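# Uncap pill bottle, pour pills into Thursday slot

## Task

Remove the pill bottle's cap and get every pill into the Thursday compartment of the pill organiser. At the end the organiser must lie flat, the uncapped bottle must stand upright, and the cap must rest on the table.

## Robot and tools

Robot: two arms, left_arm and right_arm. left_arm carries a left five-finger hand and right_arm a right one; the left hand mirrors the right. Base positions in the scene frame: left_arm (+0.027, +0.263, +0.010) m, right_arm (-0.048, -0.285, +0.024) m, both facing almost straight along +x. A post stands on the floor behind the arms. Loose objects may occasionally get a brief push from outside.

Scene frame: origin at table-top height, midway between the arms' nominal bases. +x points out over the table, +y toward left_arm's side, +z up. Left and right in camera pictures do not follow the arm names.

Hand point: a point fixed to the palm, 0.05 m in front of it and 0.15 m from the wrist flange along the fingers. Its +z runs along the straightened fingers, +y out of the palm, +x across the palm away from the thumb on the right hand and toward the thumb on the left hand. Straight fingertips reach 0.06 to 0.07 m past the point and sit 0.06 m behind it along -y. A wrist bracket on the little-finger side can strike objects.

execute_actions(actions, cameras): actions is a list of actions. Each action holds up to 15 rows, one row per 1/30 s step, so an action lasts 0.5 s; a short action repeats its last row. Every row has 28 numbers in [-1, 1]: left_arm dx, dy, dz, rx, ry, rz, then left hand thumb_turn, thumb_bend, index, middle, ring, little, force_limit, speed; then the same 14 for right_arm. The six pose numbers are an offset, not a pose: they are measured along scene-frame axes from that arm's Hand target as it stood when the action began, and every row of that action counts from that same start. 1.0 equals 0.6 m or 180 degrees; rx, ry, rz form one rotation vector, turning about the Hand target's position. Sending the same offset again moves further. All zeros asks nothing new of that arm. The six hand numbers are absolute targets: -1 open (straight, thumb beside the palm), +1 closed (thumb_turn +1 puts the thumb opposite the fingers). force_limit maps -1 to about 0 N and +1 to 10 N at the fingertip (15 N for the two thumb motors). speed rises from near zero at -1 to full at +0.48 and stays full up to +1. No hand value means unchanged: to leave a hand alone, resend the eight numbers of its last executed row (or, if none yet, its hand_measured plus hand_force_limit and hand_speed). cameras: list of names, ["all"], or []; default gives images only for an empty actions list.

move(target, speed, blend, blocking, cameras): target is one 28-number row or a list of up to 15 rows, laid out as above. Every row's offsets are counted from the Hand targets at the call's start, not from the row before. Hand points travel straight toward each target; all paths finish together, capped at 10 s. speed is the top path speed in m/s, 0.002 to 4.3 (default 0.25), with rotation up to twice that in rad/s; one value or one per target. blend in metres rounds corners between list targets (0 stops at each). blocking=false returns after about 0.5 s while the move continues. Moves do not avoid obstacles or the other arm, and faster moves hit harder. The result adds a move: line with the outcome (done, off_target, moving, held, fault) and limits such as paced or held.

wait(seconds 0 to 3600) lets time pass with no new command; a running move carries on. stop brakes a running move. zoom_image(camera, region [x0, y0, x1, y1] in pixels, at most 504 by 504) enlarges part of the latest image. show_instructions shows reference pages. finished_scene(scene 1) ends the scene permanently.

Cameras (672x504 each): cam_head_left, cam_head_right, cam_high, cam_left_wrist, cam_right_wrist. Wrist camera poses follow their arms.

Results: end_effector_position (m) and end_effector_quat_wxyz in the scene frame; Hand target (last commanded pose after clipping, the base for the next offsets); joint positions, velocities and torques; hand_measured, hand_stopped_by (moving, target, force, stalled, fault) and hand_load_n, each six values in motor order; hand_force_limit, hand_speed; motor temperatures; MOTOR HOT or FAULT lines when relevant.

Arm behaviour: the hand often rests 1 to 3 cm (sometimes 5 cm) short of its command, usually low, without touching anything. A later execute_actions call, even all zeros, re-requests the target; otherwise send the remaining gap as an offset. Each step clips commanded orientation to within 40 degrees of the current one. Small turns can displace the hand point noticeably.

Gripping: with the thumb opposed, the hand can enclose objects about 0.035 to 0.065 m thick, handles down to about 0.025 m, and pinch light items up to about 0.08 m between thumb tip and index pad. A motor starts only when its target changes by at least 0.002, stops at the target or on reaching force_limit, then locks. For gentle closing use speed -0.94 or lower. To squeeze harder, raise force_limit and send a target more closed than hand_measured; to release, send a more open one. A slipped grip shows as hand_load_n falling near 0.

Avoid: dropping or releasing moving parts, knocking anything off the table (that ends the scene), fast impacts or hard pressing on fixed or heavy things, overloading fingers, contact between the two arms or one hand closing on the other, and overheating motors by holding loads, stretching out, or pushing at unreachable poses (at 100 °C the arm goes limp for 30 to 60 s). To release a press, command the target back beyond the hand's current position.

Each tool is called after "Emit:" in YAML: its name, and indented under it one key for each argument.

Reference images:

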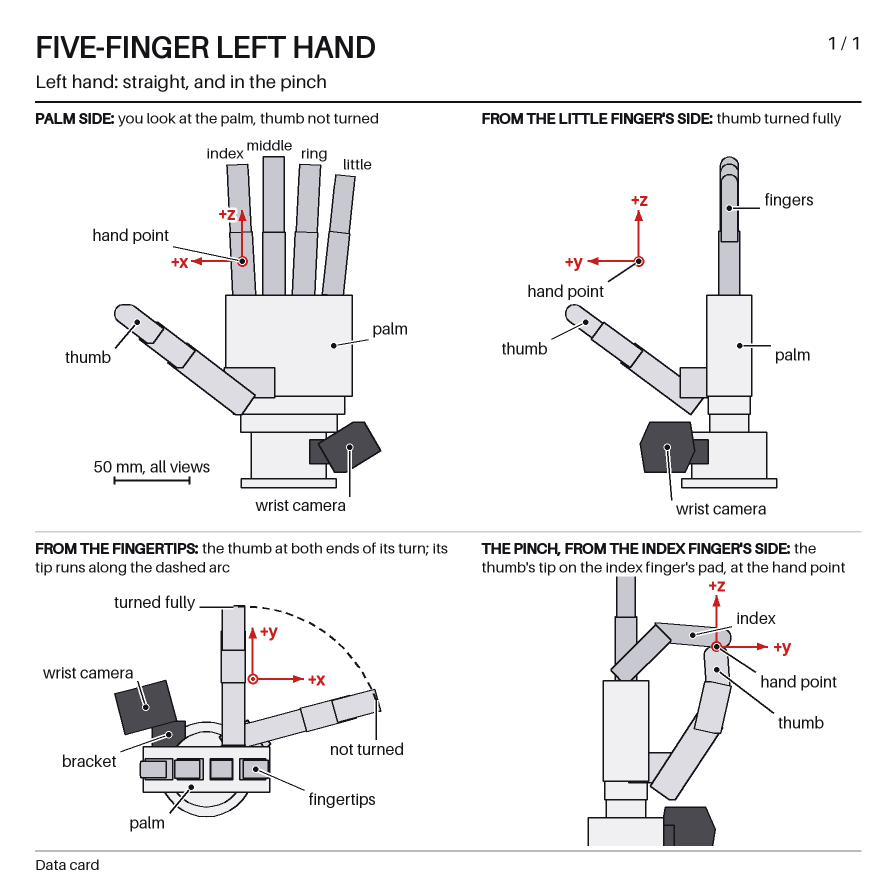

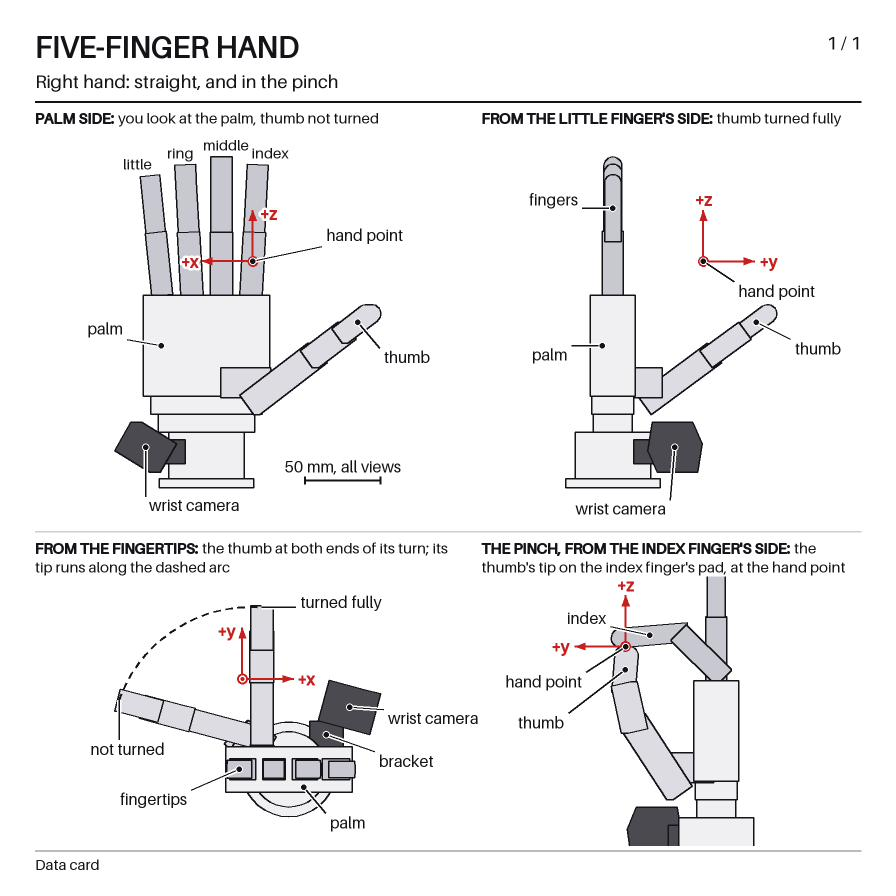

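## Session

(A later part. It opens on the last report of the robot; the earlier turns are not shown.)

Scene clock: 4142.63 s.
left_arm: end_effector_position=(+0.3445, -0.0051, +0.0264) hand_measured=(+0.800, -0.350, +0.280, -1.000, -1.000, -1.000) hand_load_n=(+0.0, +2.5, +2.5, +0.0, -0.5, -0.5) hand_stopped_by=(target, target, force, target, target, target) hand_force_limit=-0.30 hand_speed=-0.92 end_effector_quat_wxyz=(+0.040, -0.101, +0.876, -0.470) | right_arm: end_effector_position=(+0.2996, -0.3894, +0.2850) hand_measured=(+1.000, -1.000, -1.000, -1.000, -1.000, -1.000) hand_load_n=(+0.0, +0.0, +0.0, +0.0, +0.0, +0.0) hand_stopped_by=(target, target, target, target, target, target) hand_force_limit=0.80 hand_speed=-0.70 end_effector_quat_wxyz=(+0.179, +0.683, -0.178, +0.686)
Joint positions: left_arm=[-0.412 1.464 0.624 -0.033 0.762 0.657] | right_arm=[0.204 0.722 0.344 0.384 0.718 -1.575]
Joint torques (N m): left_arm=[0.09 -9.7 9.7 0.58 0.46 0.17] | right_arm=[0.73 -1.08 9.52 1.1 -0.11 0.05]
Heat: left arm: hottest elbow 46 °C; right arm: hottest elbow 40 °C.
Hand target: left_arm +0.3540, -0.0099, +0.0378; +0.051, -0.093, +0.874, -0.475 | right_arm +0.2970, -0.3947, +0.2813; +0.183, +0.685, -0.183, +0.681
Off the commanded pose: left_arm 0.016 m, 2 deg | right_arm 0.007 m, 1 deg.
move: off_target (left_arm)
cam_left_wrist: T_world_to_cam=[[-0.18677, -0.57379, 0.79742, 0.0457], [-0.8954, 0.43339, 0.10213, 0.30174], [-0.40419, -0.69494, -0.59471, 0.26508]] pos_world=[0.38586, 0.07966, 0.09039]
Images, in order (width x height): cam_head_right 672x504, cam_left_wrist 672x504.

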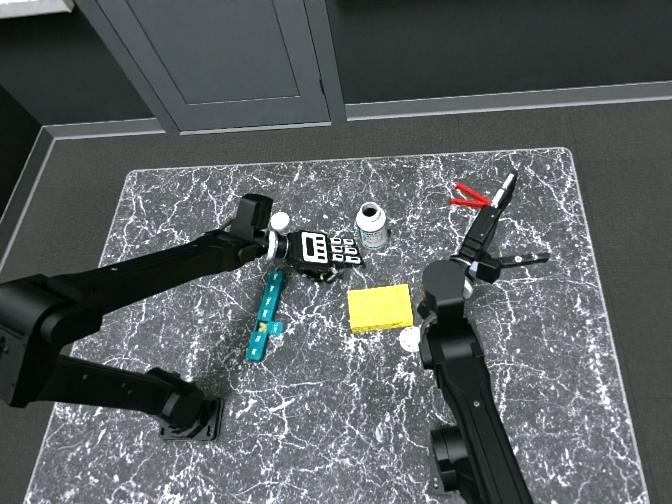

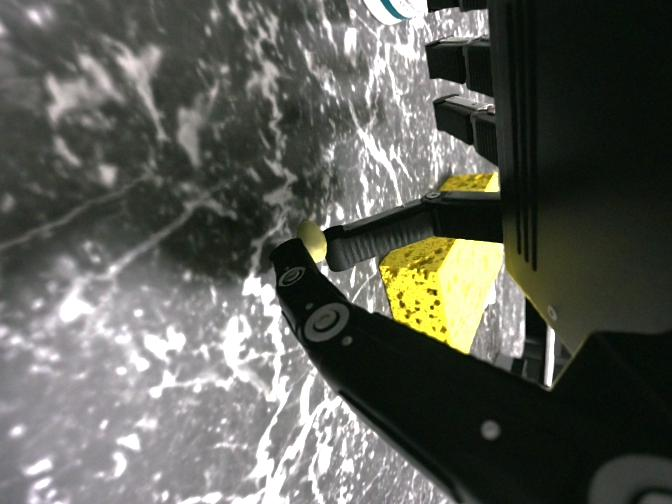

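Emit:
move:
  target:
    - [-0.01,0,0.15,0,0,0,0.8,-0.35,0.3,-1,-1,-1,-0.3,-0.92,0,0,0,0,0,0,1,-1,-1,-1,-1,-1,0.8,-0.7]
  speed: 0.05
  cameras: ["cam_left_wrist","cam_head_left"]

Emit:
zoom_image:
  camera: "cam_left_wrist"
  region: [190, 140, 400, 300]

Scene clock: 4161.07 s.
left_arm: end_effector_position=(+0.3331, +0.0003, +0.1048) hand_measured=(+0.800, -0.350, +0.280, -1.000, -1.000, -1.000) hand_load_n=(-0.5, +2.5, +2.0, +0.0, +0.0, +0.0) hand_stopped_by=(target, target, force, target, target, target) hand_force_limit=-0.30 hand_speed=-0.92 end_effector_quat_wxyz=(+0.034, -0.106, +0.878, -0.465) | right_arm: end_effector_position=(+0.2996, -0.3894, +0.2850) hand_measured=(+1.000, -1.000, -1.000, -1.000, -1.000, -1.000) hand_load_n=(+0.5, +0.0, +0.0, +0.0, +0.0, +0.0) hand_stopped_by=(target, target, target, target, target, target) hand_force_limit=0.80 hand_speed=-0.70 end_effector_quat_wxyz=(+0.179, +0.683, -0.178, +0.686)
Joint positions: left_arm=[-0.412 1.26 0.704 -0.336 0.758 0.657] | right_arm=[0.204 0.722 0.344 0.384 0.718 -1.575]
Joint torques (N m): left_arm=[-0.32 -8.29 13.65 0.53 0.46 0.11] | right_arm=[0.73 -1.08 9.52 1.1 -0.11 0.05]
Heat: left arm: hottest elbow 46 °C; right arm: hottest elbow 40 °C.
Hand target: left_arm +0.3480, -0.0100, +0.1278; +0.051, -0.093, +0.874, -0.475 | right_arm +0.2970, -0.3947, +0.2813; +0.183, +0.685, -0.183, +0.681
Off the commanded pose: left_arm 0.029 m, 3 deg | right_arm 0.007 m, 1 deg.
move: off_target (left_arm)
cam_left_wrist: T_world_to_cam=[[-0.17257, -0.58212, 0.79458, -0.02032], [-0.89466, 0.43011, 0.1208, 0.27903], [-0.41207, -0.69003, -0.59502, 0.31351]] pos_world=[0.37531, 0.08449, 0.16898]
Images, in order (width x height): cam_head_left 672x504, cam_left_wrist 672x504.

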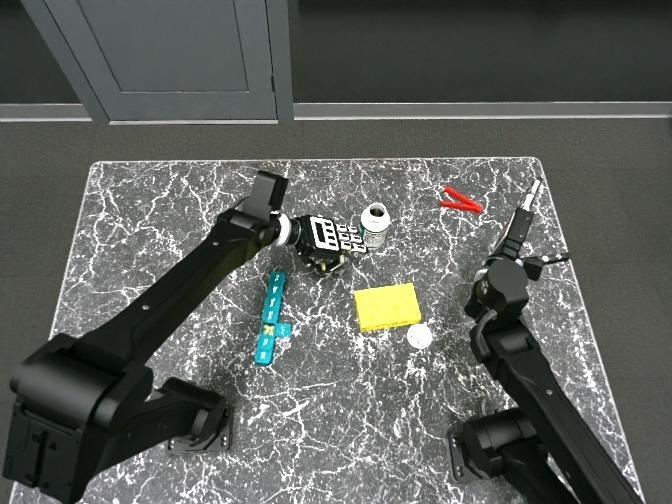

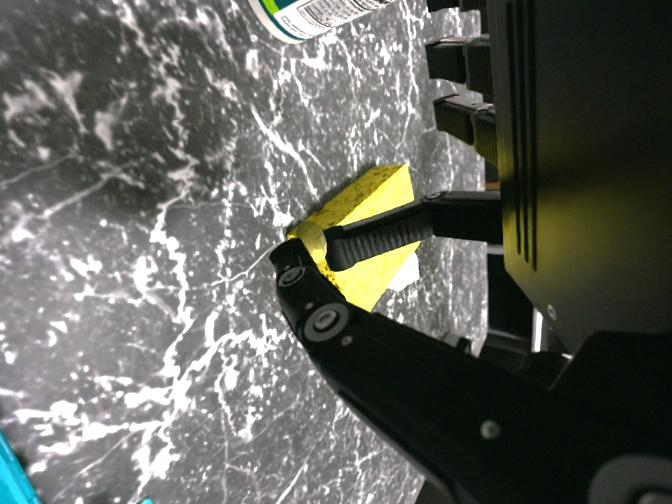

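Scaled by 2.400 from the camera's image (finer frame: 960x720).

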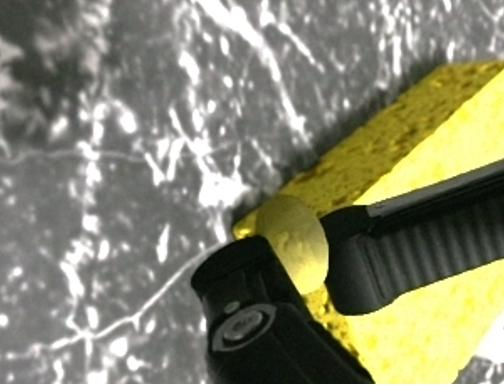

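Emit:
move:
  target:
    - [-0.205,0.2,0.0,0,0,-0.0944,0.8,-0.35,0.3,-1,-1,-1,-0.3,-0.92,0,0,0,0,0,0,1,-1,-1,-1,-1,-1,0.8,-0.7]
  speed: 0.08
  cameras: ["cam_left_wrist","cam_head_left","cam_head_right"]

Emit:
zoom_image:
  camera: "cam_left_wrist"
  region: [190, 140, 400, 300]

Scene clock: 4167.23 s.
left_arm: end_effector_position=(+0.2214, +0.1076, +0.1258) hand_measured=(+0.800, -0.350, +0.280, -1.000, -1.000, -1.000) hand_load_n=(-0.5, +2.0, +2.5, +0.0, +0.0, +0.0) hand_stopped_by=(target, target, force, target, target, target) hand_force_limit=-0.30 hand_speed=-0.92 end_effector_quat_wxyz=(-0.022, +0.042, +0.879, -0.475) | right_arm: end_effector_position=(+0.2996, -0.3894, +0.2850) hand_measured=(+1.000, -1.000, -1.000, -1.000, -1.000, -1.000) hand_load_n=(+0.0, +0.0, +0.0, +0.0, +0.0, +0.0) hand_stopped_by=(target, target, target, target, target, target) hand_force_limit=0.80 hand_speed=-0.70 end_effector_quat_wxyz=(+0.179, +0.683, -0.178, +0.686)
Joint positions: left_arm=[-0.139 1.02 0.638 -1.146 0.99 1.521] | right_arm=[0.204 0.722 0.344 0.384 0.718 -1.575]
Joint torques (N m): left_arm=[1.9 -3.66 9.92 -0.31 1.02 0.19] | right_arm=[0.67 -1.08 9.54 1.09 -0.11 0.05]
Heat: left arm: hottest elbow 46 °C; right arm: hottest elbow 40 °C.
Hand target: left_arm +0.2250, +0.1100, +0.1278; -0.020, +0.037, +0.878, -0.477 | right_arm +0.2970, -0.3947, +0.2813; +0.183, +0.685, -0.183, +0.681
Off the commanded pose: left_arm 0.005 m, 1 deg | right_arm 0.007 m, 1 deg.
move: done
cam_left_wrist: T_world_to_cam=[[-0.37462, -0.48102, 0.79264, 0.04031], [-0.72225, 0.68746, 0.07584, 0.07014], [-0.58139, -0.54408, -0.60495, 0.37697]] pos_world=[0.28492, 0.17627, 0.19078]
Images, in order (width x height): cam_head_left 672x504, cam_head_right 672x504, cam_left_wrist 672x504.

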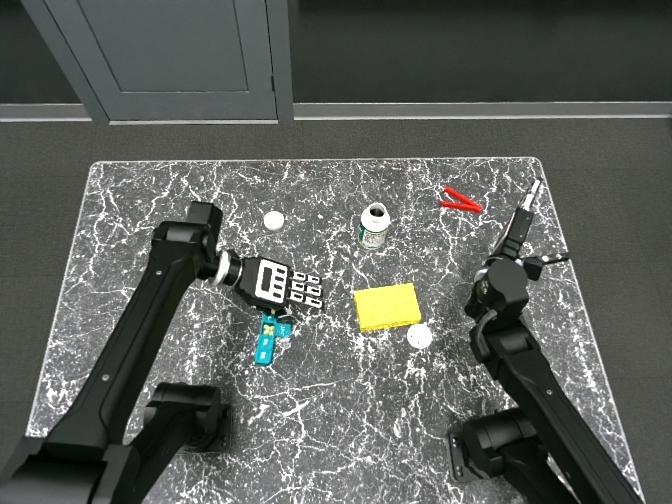

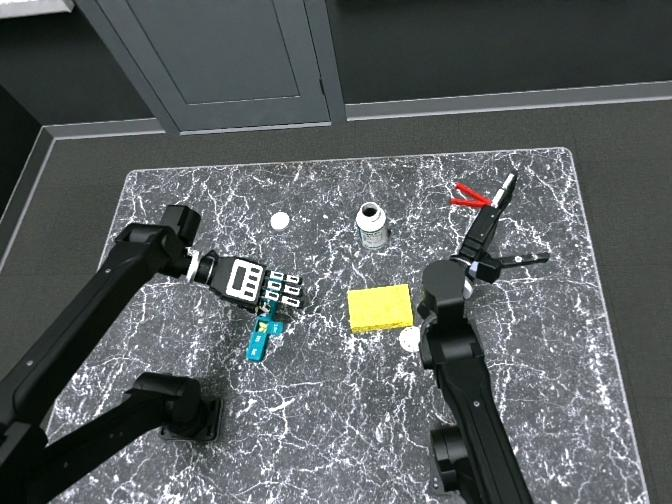

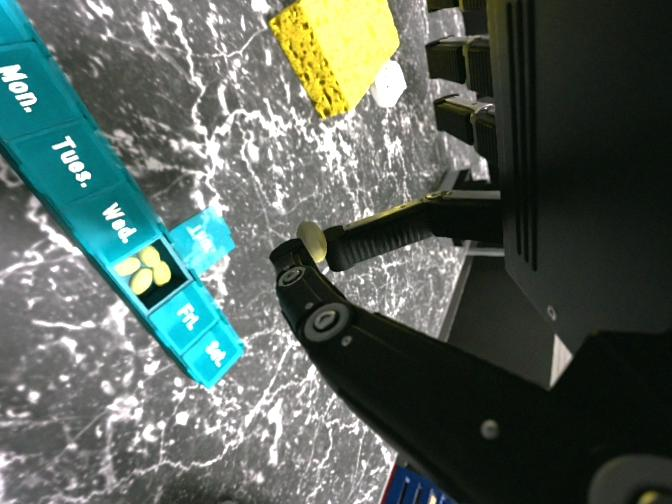

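Scaled by 2.400 from the camera's image (finer frame: 960x720).

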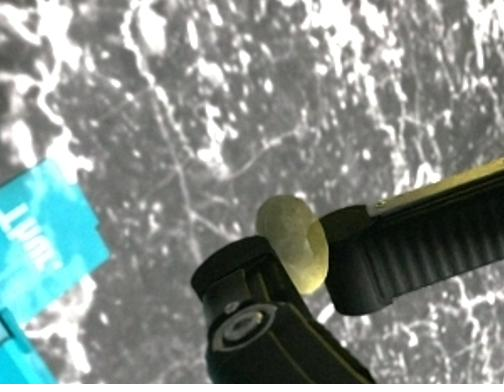

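Emit:
move:
  target:
    - [-0.0093,0.03,-0.0833,0,0,0,0.8,-0.35,0.3,-1,-1,-1,-0.3,-0.92,0,0,0,0,0,0,1,-1,-1,-1,-1,-1,0.8,-0.7]
  speed: 0.06
  cameras: ["cam_left_wrist","cam_head_left","cam_head_right"]

Emit:
zoom_image:
  camera: "cam_head_right"
  region: [220, 270, 310, 370]

Scene clock: 4176.67 s.
left_arm: end_effector_position=(+0.2153, +0.1255, +0.0800) hand_measured=(+0.800, -0.350, +0.280, -1.000, -1.000, -1.000) hand_load_n=(-0.5, +2.0, +2.0, +0.0, +0.0, +0.0) hand_stopped_by=(target, target, force, target, target, target) hand_force_limit=-0.30 hand_speed=-0.92 end_effector_quat_wxyz=(-0.026, +0.040, +0.878, -0.476) | right_arm: end_effector_position=(+0.2996, -0.3894, +0.2850) hand_measured=(+1.000, -1.000, -1.000, -1.000, -1.000, -1.000) hand_load_n=(+0.0, +0.0, +0.0, +0.0, +0.0, +0.0) hand_stopped_by=(target, target, target, target, target, target) hand_force_limit=0.80 hand_speed=-0.70 end_effector_quat_wxyz=(+0.179, +0.683, -0.178, +0.686)
Joint positions: left_arm=[-0.065 1.109 0.558 -1.101 0.991 1.658] | right_arm=[0.204 0.722 0.344 0.384 0.718 -1.575]
Joint torques (N m): left_arm=[1.85 -3.96 8.18 0.27 0.93 0.19] | right_arm=[0.73 -1.08 9.54 1.09 -0.11 0.05]
Heat: left arm: hottest elbow 47 °C; right arm: hottest elbow 40 °C.
Hand target: left_arm +0.2194, +0.1280, +0.0778; -0.020, +0.037, +0.878, -0.477 | right_arm +0.2970, -0.3947, +0.2813; +0.183, +0.685, -0.183, +0.681
Off the commanded pose: left_arm 0.005 m, 1 deg | right_arm 0.007 m, 1 deg.
move: done
cam_left_wrist: T_world_to_cam=[[-0.36667, -0.47985, 0.79706, 0.08076], [-0.72113, 0.68789, 0.08238, 0.05618], [-0.58782, -0.54457, -0.59826, 0.35635]] pos_world=[0.27959, 0.19416, 0.14419]
Images, in order (width x height): cam_head_left 672x504, cam_head_right 672x504, cam_left_wrist 672x504.

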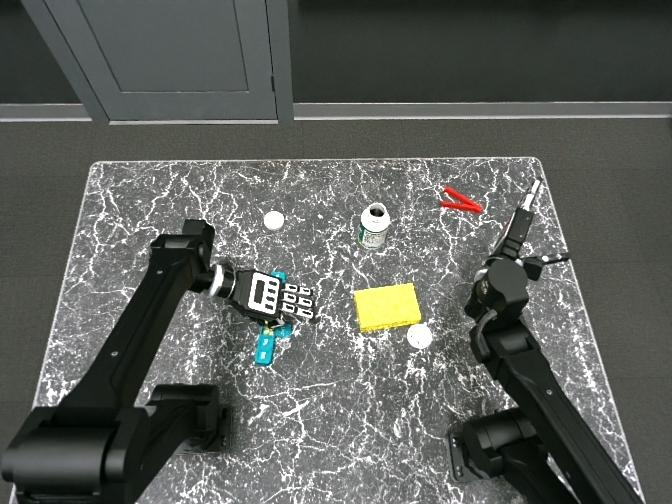

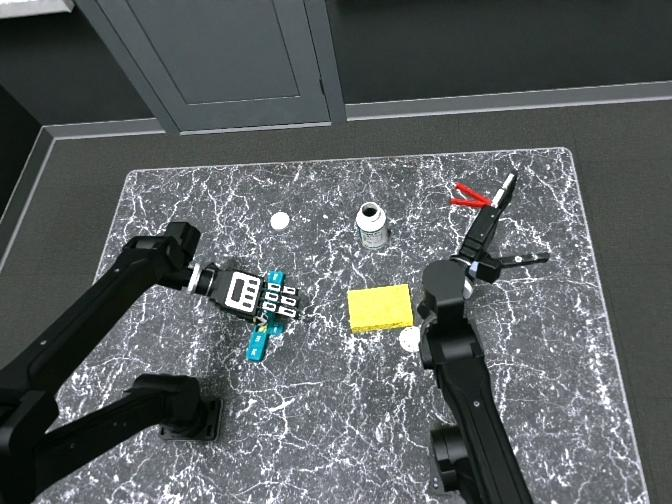

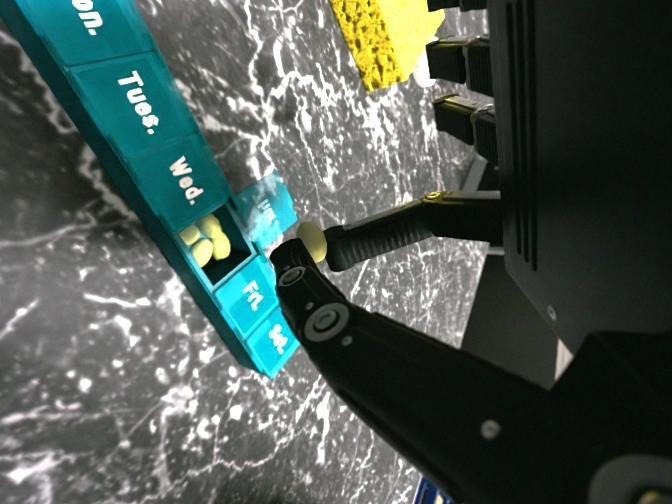

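Scaled by 5.040 from the camera's image (finer frame: 960x720).

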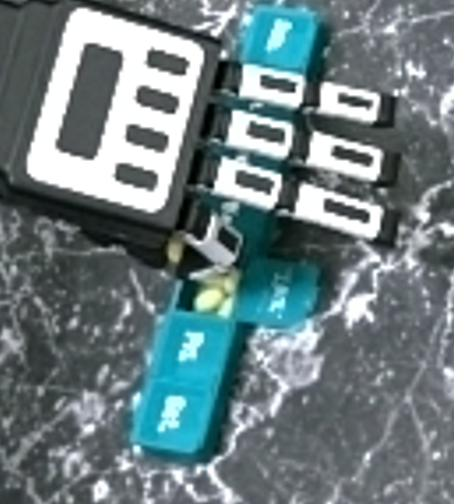

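Emit:
move:
  target:
    - [0.0,0.0,-0.045,0,0,0,0.8,-0.35,0.3,-1,-1,-1,-0.3,-0.92,0,0,0,0,0,0,1,-1,-1,-1,-1,-1,0.8,-0.7]
  speed: 0.05
  cameras: ["cam_left_wrist","cam_head_left","cam_head_right"]

Emit:
zoom_image:
  camera: "cam_head_right"
  region: [220, 270, 310, 370]

Emit:
zoom_image:
  camera: "cam_left_wrist"
  region: [190, 160, 400, 320]

Scene clock: 4188.00 s.
left_arm: end_effector_position=(+0.2161, +0.1256, +0.0530) hand_measured=(+0.800, -0.350, +0.280, -1.000, -1.000, -1.000) hand_load_n=(-0.5, +2.0, +2.5, +0.0, +0.0, +0.0) hand_stopped_by=(target, target, force, target, target, target) hand_force_limit=-0.30 hand_speed=-0.92 end_effector_quat_wxyz=(-0.025, +0.041, +0.878, -0.476) | right_arm: end_effector_position=(+0.2996, -0.3894, +0.2850) hand_measured=(+1.000, -1.000, -1.000, -1.000, -1.000, -1.000) hand_load_n=(+0.0, +0.0, +0.0, +0.0, +0.0, +0.0) hand_stopped_by=(target, target, target, target, target, target) hand_force_limit=0.80 hand_speed=-0.70 end_effector_quat_wxyz=(+0.179, +0.683, -0.178, +0.686)
Joint positions: left_arm=[-0.064 1.171 0.515 -0.996 0.991 1.661] | right_arm=[0.204 0.722 0.344 0.384 0.718 -1.575]
Joint torques (N m): left_arm=[1.9 -4.31 7.57 0.23 0.93 0.2] | right_arm=[0.73 -1.08 9.54 1.1 -0.11 0.05]
Heat: left arm: hottest elbow 46 °C; right arm: hottest elbow 40 °C.
Hand target: left_arm +0.2193, +0.1280, +0.0507; -0.020, +0.037, +0.878, -0.477 | right_arm +0.2970, -0.3947, +0.2813; +0.183, +0.685, -0.183, +0.681
Off the commanded pose: left_arm 0.005 m, 1 deg | right_arm 0.007 m, 1 deg.
move: done
cam_left_wrist: T_world_to_cam=[[-0.36905, -0.47941, 0.79622, 0.10311], [-0.72089, 0.68838, 0.08034, 0.05891], [-0.58661, -0.54434, -0.59965, 0.34057]] pos_world=[0.2803, 0.19426, 0.11739]
Images, in order (width x height): cam_head_left 672x504, cam_head_right 672x504, cam_left_wrist 672x504.

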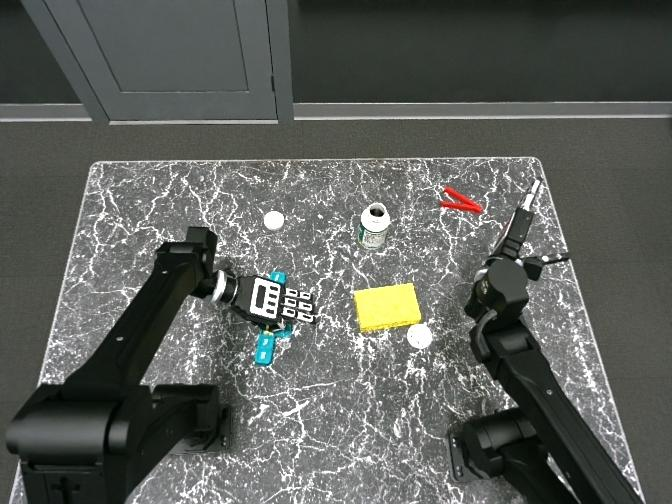

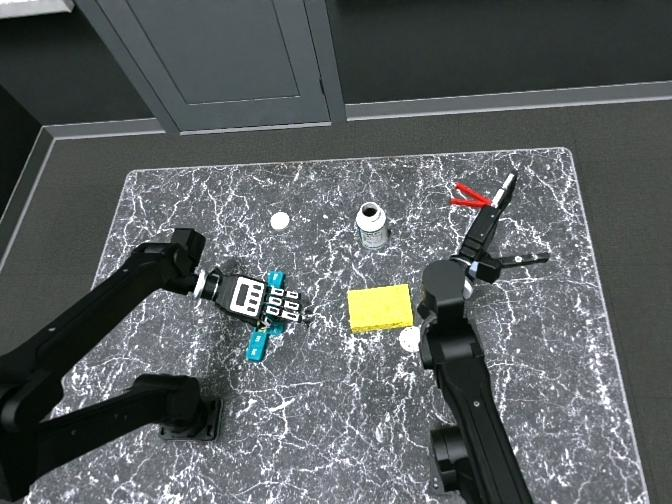

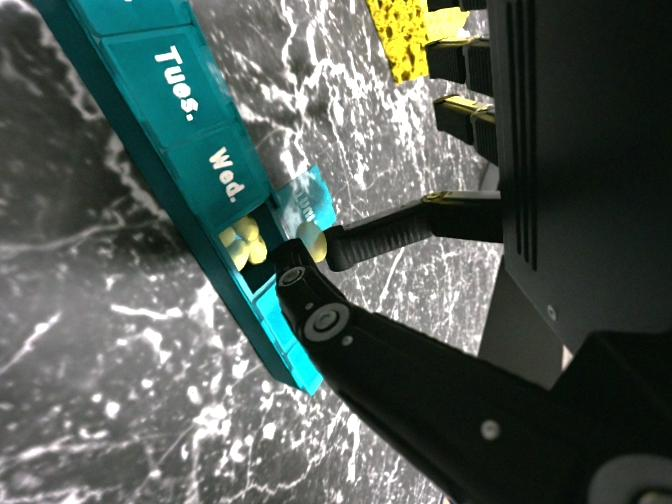

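Scaled by 5.040 from the camera's image (finer frame: 960x720).

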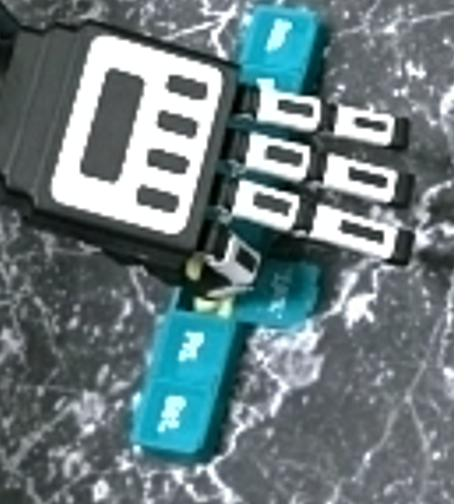

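Scaled by 2.400 from the camera's image (finer frame: 960x720).

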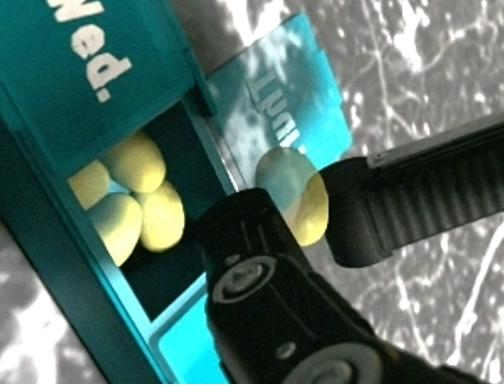

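Emit:
zoom_image:
  camera: "cam_head_right"
  region: [240, 305, 290, 345]

Emit:
zoom_image:
  camera: "cam_head_left"
  region: [245, 305, 305, 350]

Scaled by 10.080 from the camera's image (finer frame: 960x720).

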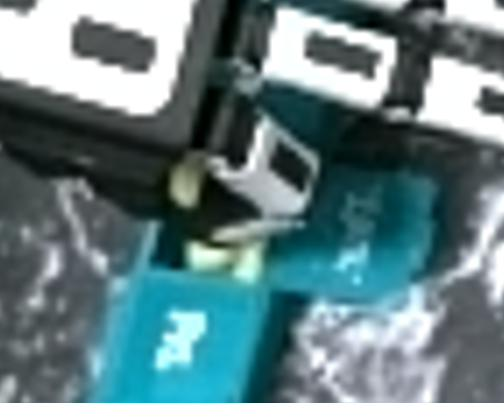

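Scaled by 8.400 from the camera's image (finer frame: 960x720).

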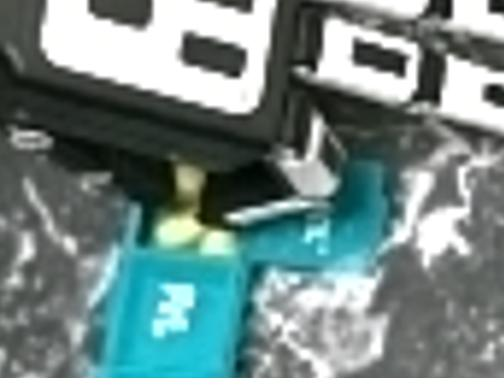

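Emit:
move:
  target:
    - [0.006,0.001,-0.018,0,0,0,0.8,-0.35,0.3,-1,-1,-1,-0.3,-0.92,0,0,0,0,0,0,1,-1,-1,-1,-1,-1,0.8,-0.7]
  speed: 0.05
  cameras: ["cam_left_wrist","cam_head_left","cam_head_right"]

Emit:
zoom_image:
  camera: "cam_head_right"
  region: [240, 305, 290, 345]

Emit:
zoom_image:
  camera: "cam_left_wrist"
  region: [190, 160, 400, 320]

Scene clock: 4202.57 s.
left_arm: end_effector_position=(+0.2194, +0.1260, +0.0421) hand_measured=(+0.800, -0.350, +0.280, -1.000, -1.000, -1.000) hand_load_n=(-0.5, +2.0, +2.5, +0.0, -0.5, +0.0) hand_stopped_by=(target, target, force, target, target, target) hand_force_limit=-0.30 hand_speed=-0.92 end_effector_quat_wxyz=(-0.026, +0.040, +0.878, -0.476) | right_arm: end_effector_position=(+0.2996, -0.3894, +0.2850) hand_measured=(+1.000, -1.000, -1.000, -1.000, -1.000, -1.000) hand_load_n=(+0.0, +0.0, +0.0, +0.0, +0.0, +0.0) hand_stopped_by=(target, target, target, target, target, target) hand_force_limit=0.80 hand_speed=-0.70 end_effector_quat_wxyz=(+0.179, +0.683, -0.178, +0.686)
Joint positions: left_arm=[-0.061 1.212 0.509 -0.954 0.991 1.664] | right_arm=[0.204 0.722 0.344 0.384 0.718 -1.575]
Joint torques (N m): left_arm=[1.85 -4.54 7.3 0.27 0.92 0.22] | right_arm=[0.73 -1.08 9.52 1.09 -0.11 0.05]
Heat: left arm: hottest elbow 46 °C; right arm: hottest elbow 40 °C.
Hand target: left_arm +0.2229, +0.1287, +0.0399; -0.020, +0.037, +0.878, -0.477 | right_arm +0.2970, -0.3947, +0.2813; +0.183, +0.685, -0.183, +0.681
Off the commanded pose: left_arm 0.005 m, 1 deg | right_arm 0.007 m, 1 deg.
move: done
cam_left_wrist: T_world_to_cam=[[-0.3664, -0.47964, 0.79731, 0.11262], [-0.7212, 0.68781, 0.08234, 0.06189], [-0.58789, -0.54485, -0.59793, 0.33645]] pos_world=[0.28369, 0.19476, 0.10629]
Images, in order (width x height): cam_head_left 672x504, cam_head_right 672x504, cam_left_wrist 672x504.

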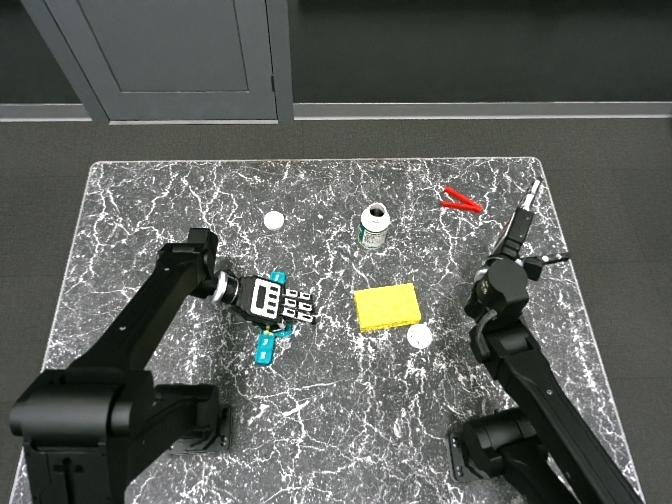

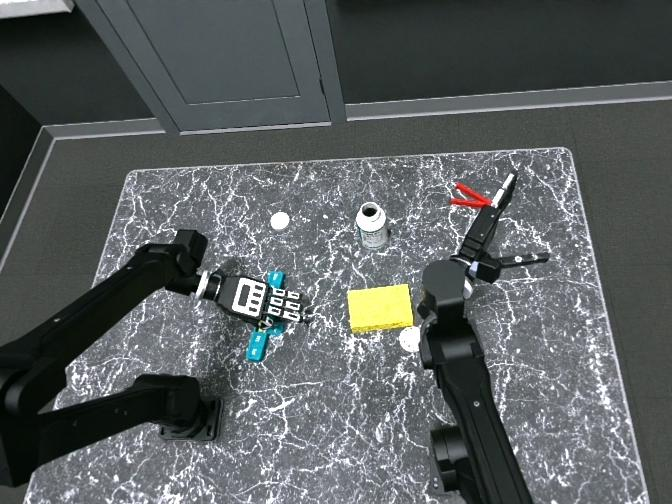

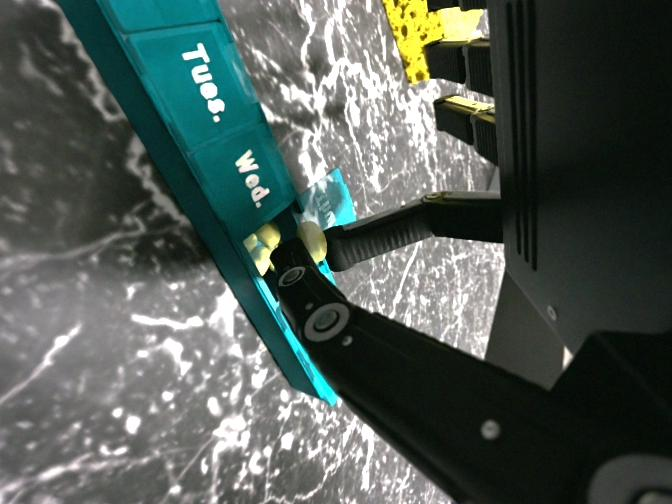

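Scaled by 10.080 from the camera's image (finer frame: 960x720).

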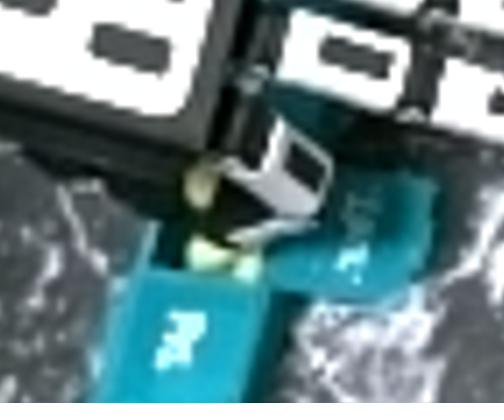

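Scaled by 2.400 from the camera's image (finer frame: 960x720).

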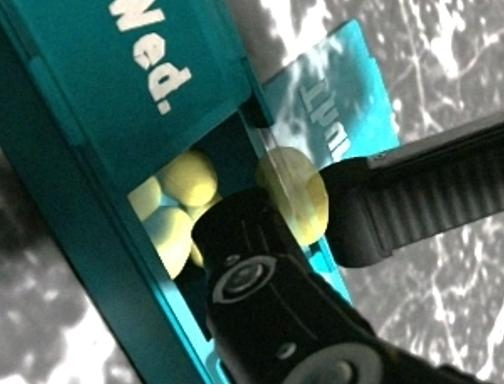

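Emit:
move:
  target:
    - [0.0,0.0,0.0,0,0,0,0.8,-0.35,0.17,-1,-1,-1,-0.3,-0.8,0,0,0,0,0,0,1,-1,-1,-1,-1,-1,0.8,-0.7]
  speed: 0.05
  cameras: ["cam_left_wrist","cam_head_left","cam_head_right"]

Emit:
zoom_image:
  camera: "cam_left_wrist"
  region: [190, 160, 400, 320]

Scene clock: 4212.27 s.
left_arm: end_effector_position=(+0.2194, +0.1260, +0.0421) hand_measured=(+0.800, -0.350, +0.170, -1.000, -1.000, -1.000) hand_load_n=(+0.0, +0.0, +0.0, +0.0, +0.0, +0.0) hand_stopped_by=(target, target, target, target, target, target) hand_force_limit=-0.30 hand_speed=-0.80 end_effector_quat_wxyz=(-0.026, +0.040, +0.878, -0.476) | right_arm: end_effector_position=(+0.2996, -0.3894, +0.2850) hand_measured=(+1.000, -1.000, -1.000, -1.000, -1.000, -1.000) hand_load_n=(+0.5, +0.0, +0.0, +0.0, +0.0, +0.0) hand_stopped_by=(target, target, target, target, target, target) hand_force_limit=0.80 hand_speed=-0.70 end_effector_quat_wxyz=(+0.179, +0.683, -0.178, +0.686)
Joint positions: left_arm=[-0.061 1.212 0.509 -0.954 0.991 1.664] | right_arm=[0.204 0.722 0.344 0.384 0.718 -1.575]
Joint torques (N m): left_arm=[1.79 -4.54 7.3 0.23 0.92 0.22] | right_arm=[0.73 -1.08 9.52 1.1 -0.11 0.05]
Heat: left arm: hottest elbow 46 °C; right arm: hottest elbow 41 °C.
Hand target: left_arm +0.2229, +0.1287, +0.0399; -0.020, +0.037, +0.878, -0.477 | right_arm +0.2970, -0.3947, +0.2813; +0.183, +0.685, -0.183, +0.681
Off the commanded pose: left_arm 0.005 m, 1 deg | right_arm 0.007 m, 1 deg.
move: done
cam_left_wrist: T_world_to_cam=[[-0.3664, -0.47964, 0.79731, 0.11262], [-0.7212, 0.68781, 0.08234, 0.06189], [-0.58789, -0.54485, -0.59793, 0.33645]] pos_world=[0.28369, 0.19476, 0.10629]
Images, in order (width x height): cam_head_left 672x504, cam_head_right 672x504, cam_left_wrist 672x504.

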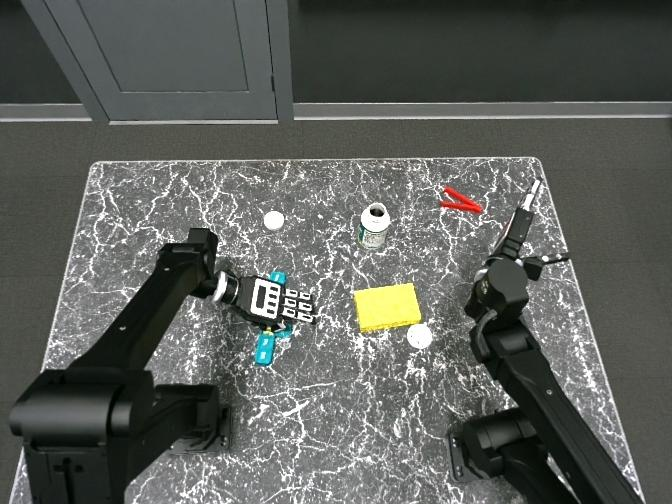

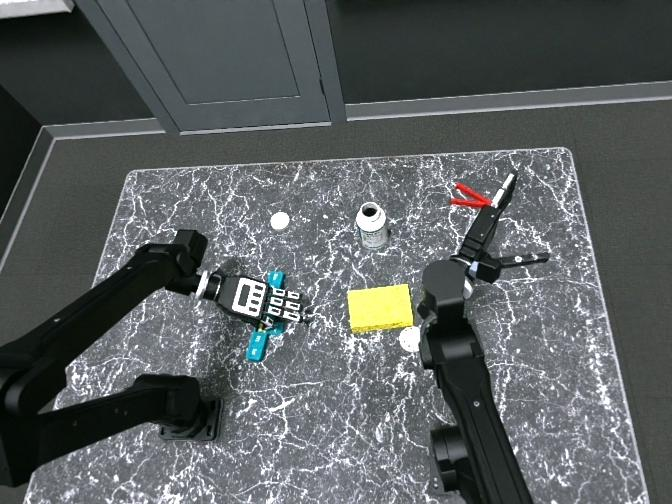

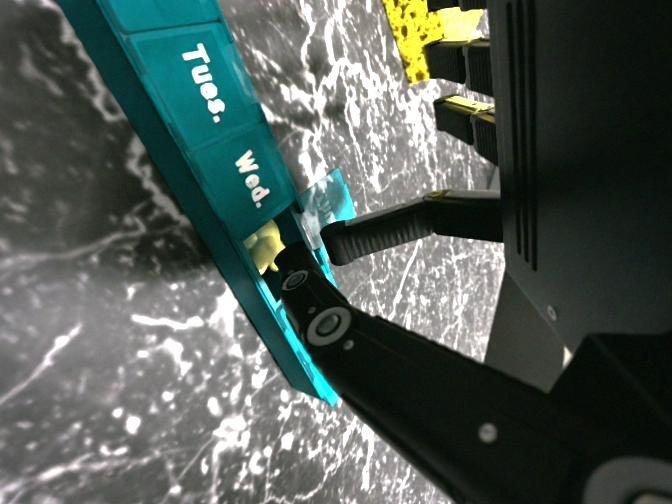

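Scaled by 2.400 from the camera's image (finer frame: 960x720).

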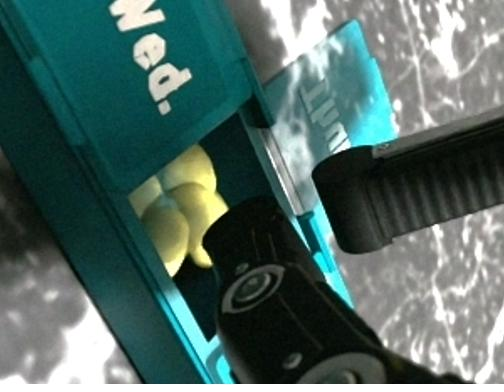

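Emit:
move:
  target:
    - [0,0,0.1,0,0,0,0.8,-0.35,0.17,-1,-1,-1,-0.3,-0.8,0,0,0,0,0,0,1,-1,-1,-1,-1,-1,0.8,-0.7]
    - [-0.05,0.2,0.25,0,0,0,0.8,-0.35,0.17,-1,-1,-1,-0.3,-0.8,0.245,0.468,-0.04,0.1667,0.2887,0,1,-1,-1,-1,-1,-1,0.8,-0.7]
  speed: 0.15
  blend: [0.03,0]
  cameras: ["all"]

Scene clock: 4239.33 s.
left_arm: end_effector_position=(+0.1843, +0.2404, +0.1705) hand_measured=(+0.800, -0.350, +0.170, -1.000, -1.000, -1.000) hand_load_n=(+0.0, +0.0, +0.0, +0.0, -0.5, +0.0) hand_stopped_by=(target, target, target, target, target, target) hand_force_limit=-0.30 hand_speed=-0.80 end_effector_quat_wxyz=(+0.025, -0.020, +0.936, -0.350) | right_arm: end_effector_position=(+0.4368, -0.1273, +0.2505) hand_measured=(+1.000, -1.000, -1.000, -1.000, -1.000, -1.000) hand_load_n=(+0.0, +0.0, +0.0, +0.0, +0.0, +0.0) hand_stopped_by=(target, target, target, target, target, target) hand_force_limit=0.80 hand_speed=-0.70 end_effector_quat_wxyz=(+0.074, +0.934, -0.252, +0.243)
Joint positions: left_arm=[0.314 0.851 0.745 -1.669 0.693 1.934] | right_arm=[0.493 1.647 1.59 -1.242 0.442 -0.61]
Joint torques (N m): left_arm=[1.79 -2.9 13.68 -0.75 0.53 0.07] | right_arm=[3.25 -14.56 13.39 0.2 0.31 0.05]
Heat: left arm: hottest elbow 46 °C; right arm: hottest elbow 41 °C.
Hand target: left_arm +0.1929, +0.2487, +0.1899; -0.020, +0.037, +0.878, -0.477 | right_arm +0.4441, -0.1140, +0.2572; +0.067, +0.934, -0.250, +0.247
Off the commanded pose: left_arm 0.023 m, 18 deg | right_arm 0.017 m, 1 deg.
joint sent to its limit (left arm) — joint 4 (wrist pitch), lower limit. The joint targets are off in orientation, not in position.
move: off_target (left_arm, right_arm)
cam_left_wrist: T_world_to_cam=[[-0.30749, -0.72758, 0.61325, 0.13236], [-0.82118, 0.5285, 0.21529, -0.01852], [-0.48075, -0.43739, -0.75998, 0.43698]] pos_world=[0.23557, 0.29722, 0.25492]
cam_right_wrist: T_world_to_cam=[[-0.32976, -0.92722, 0.17757, -0.02242], [-0.93781, 0.34334, 0.05124, 0.43567], [-0.10848, -0.14963, -0.98277, 0.39171]] pos_world=[0.44367, -0.11176, 0.36662]

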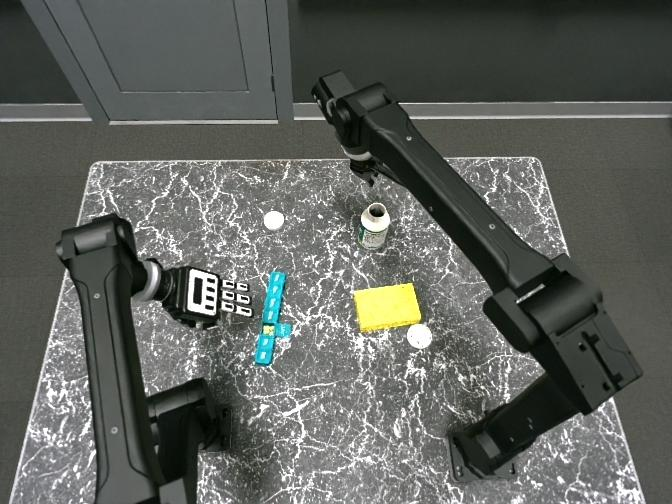

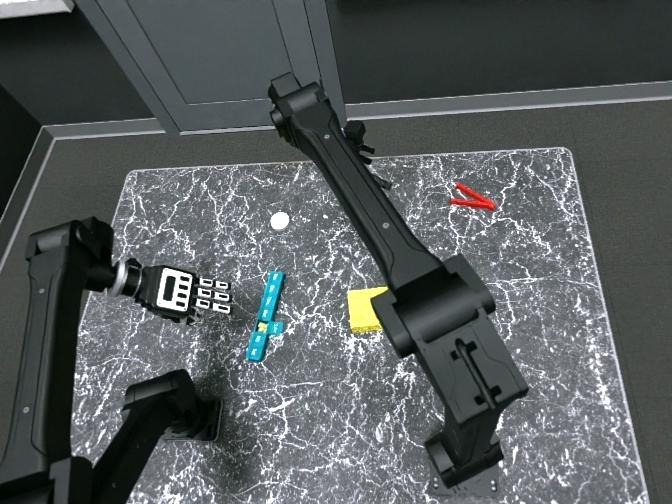

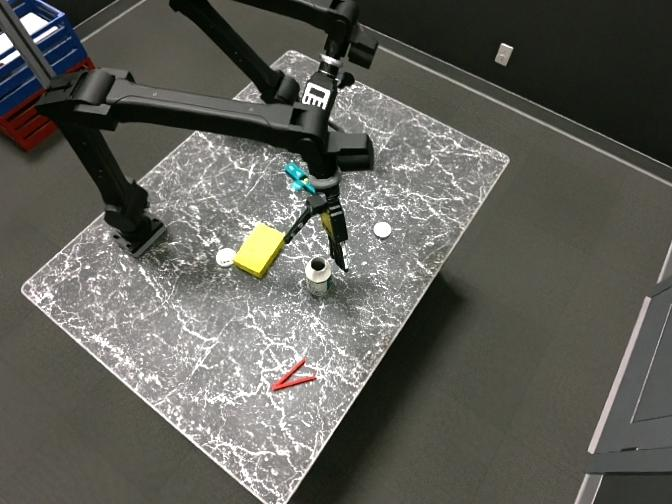

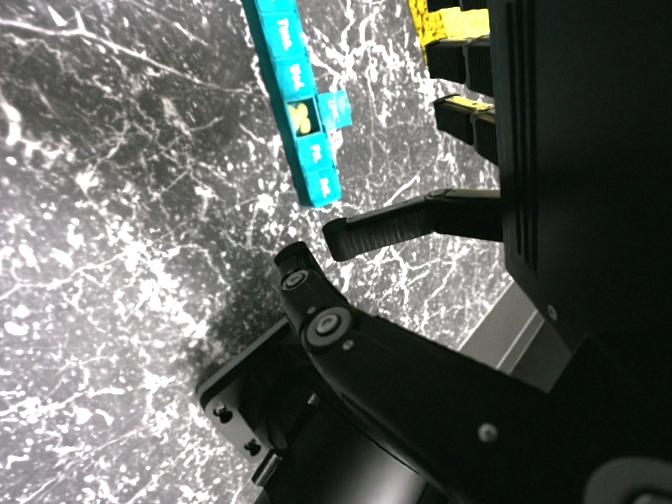

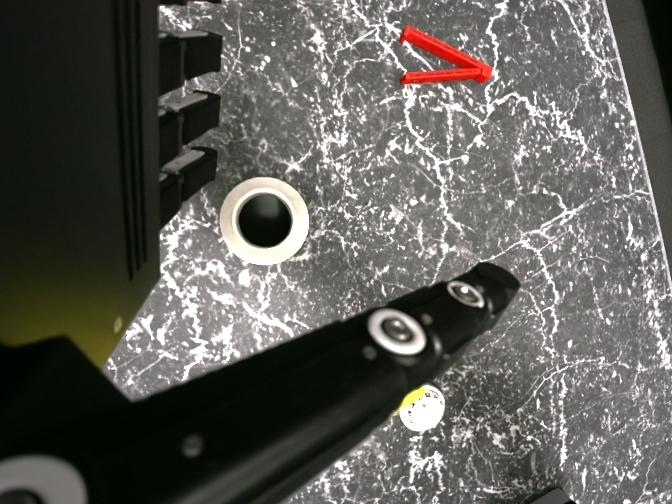

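Emit:
zoom_image:
  camera: "cam_right_wrist"
  region: [215, 170, 315, 270]

Emit:
zoom_image:
  camera: "cam_left_wrist"
  region: [230, 60, 390, 220]

Emit:
zoom_image:
  camera: "cam_head_left"
  region: [230, 260, 310, 370]

Scaled by 5.040 from the camera's image (finer frame: 960x720).

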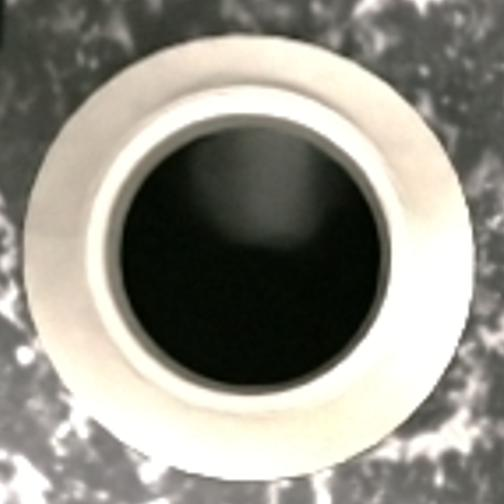

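Scaled by 3.150 from the camera's image (finer frame: 960x720).

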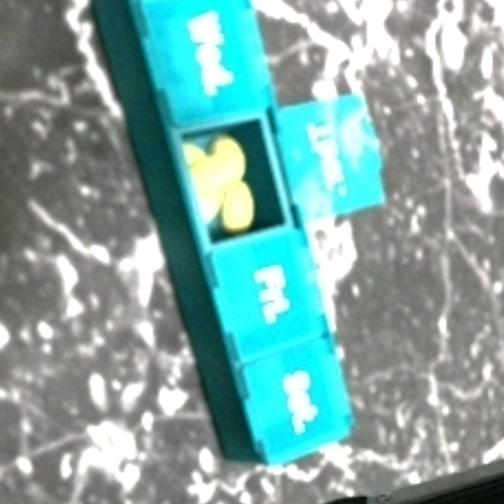

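Scaled by 4.582 from the camera's image (finer frame: 960x720).

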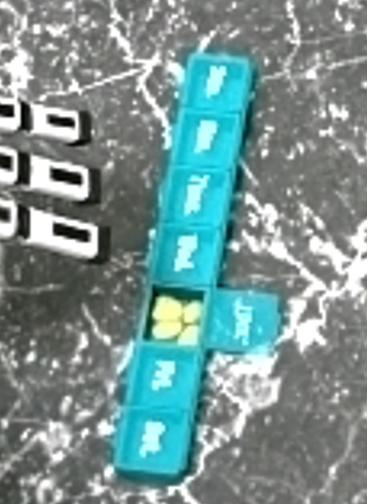

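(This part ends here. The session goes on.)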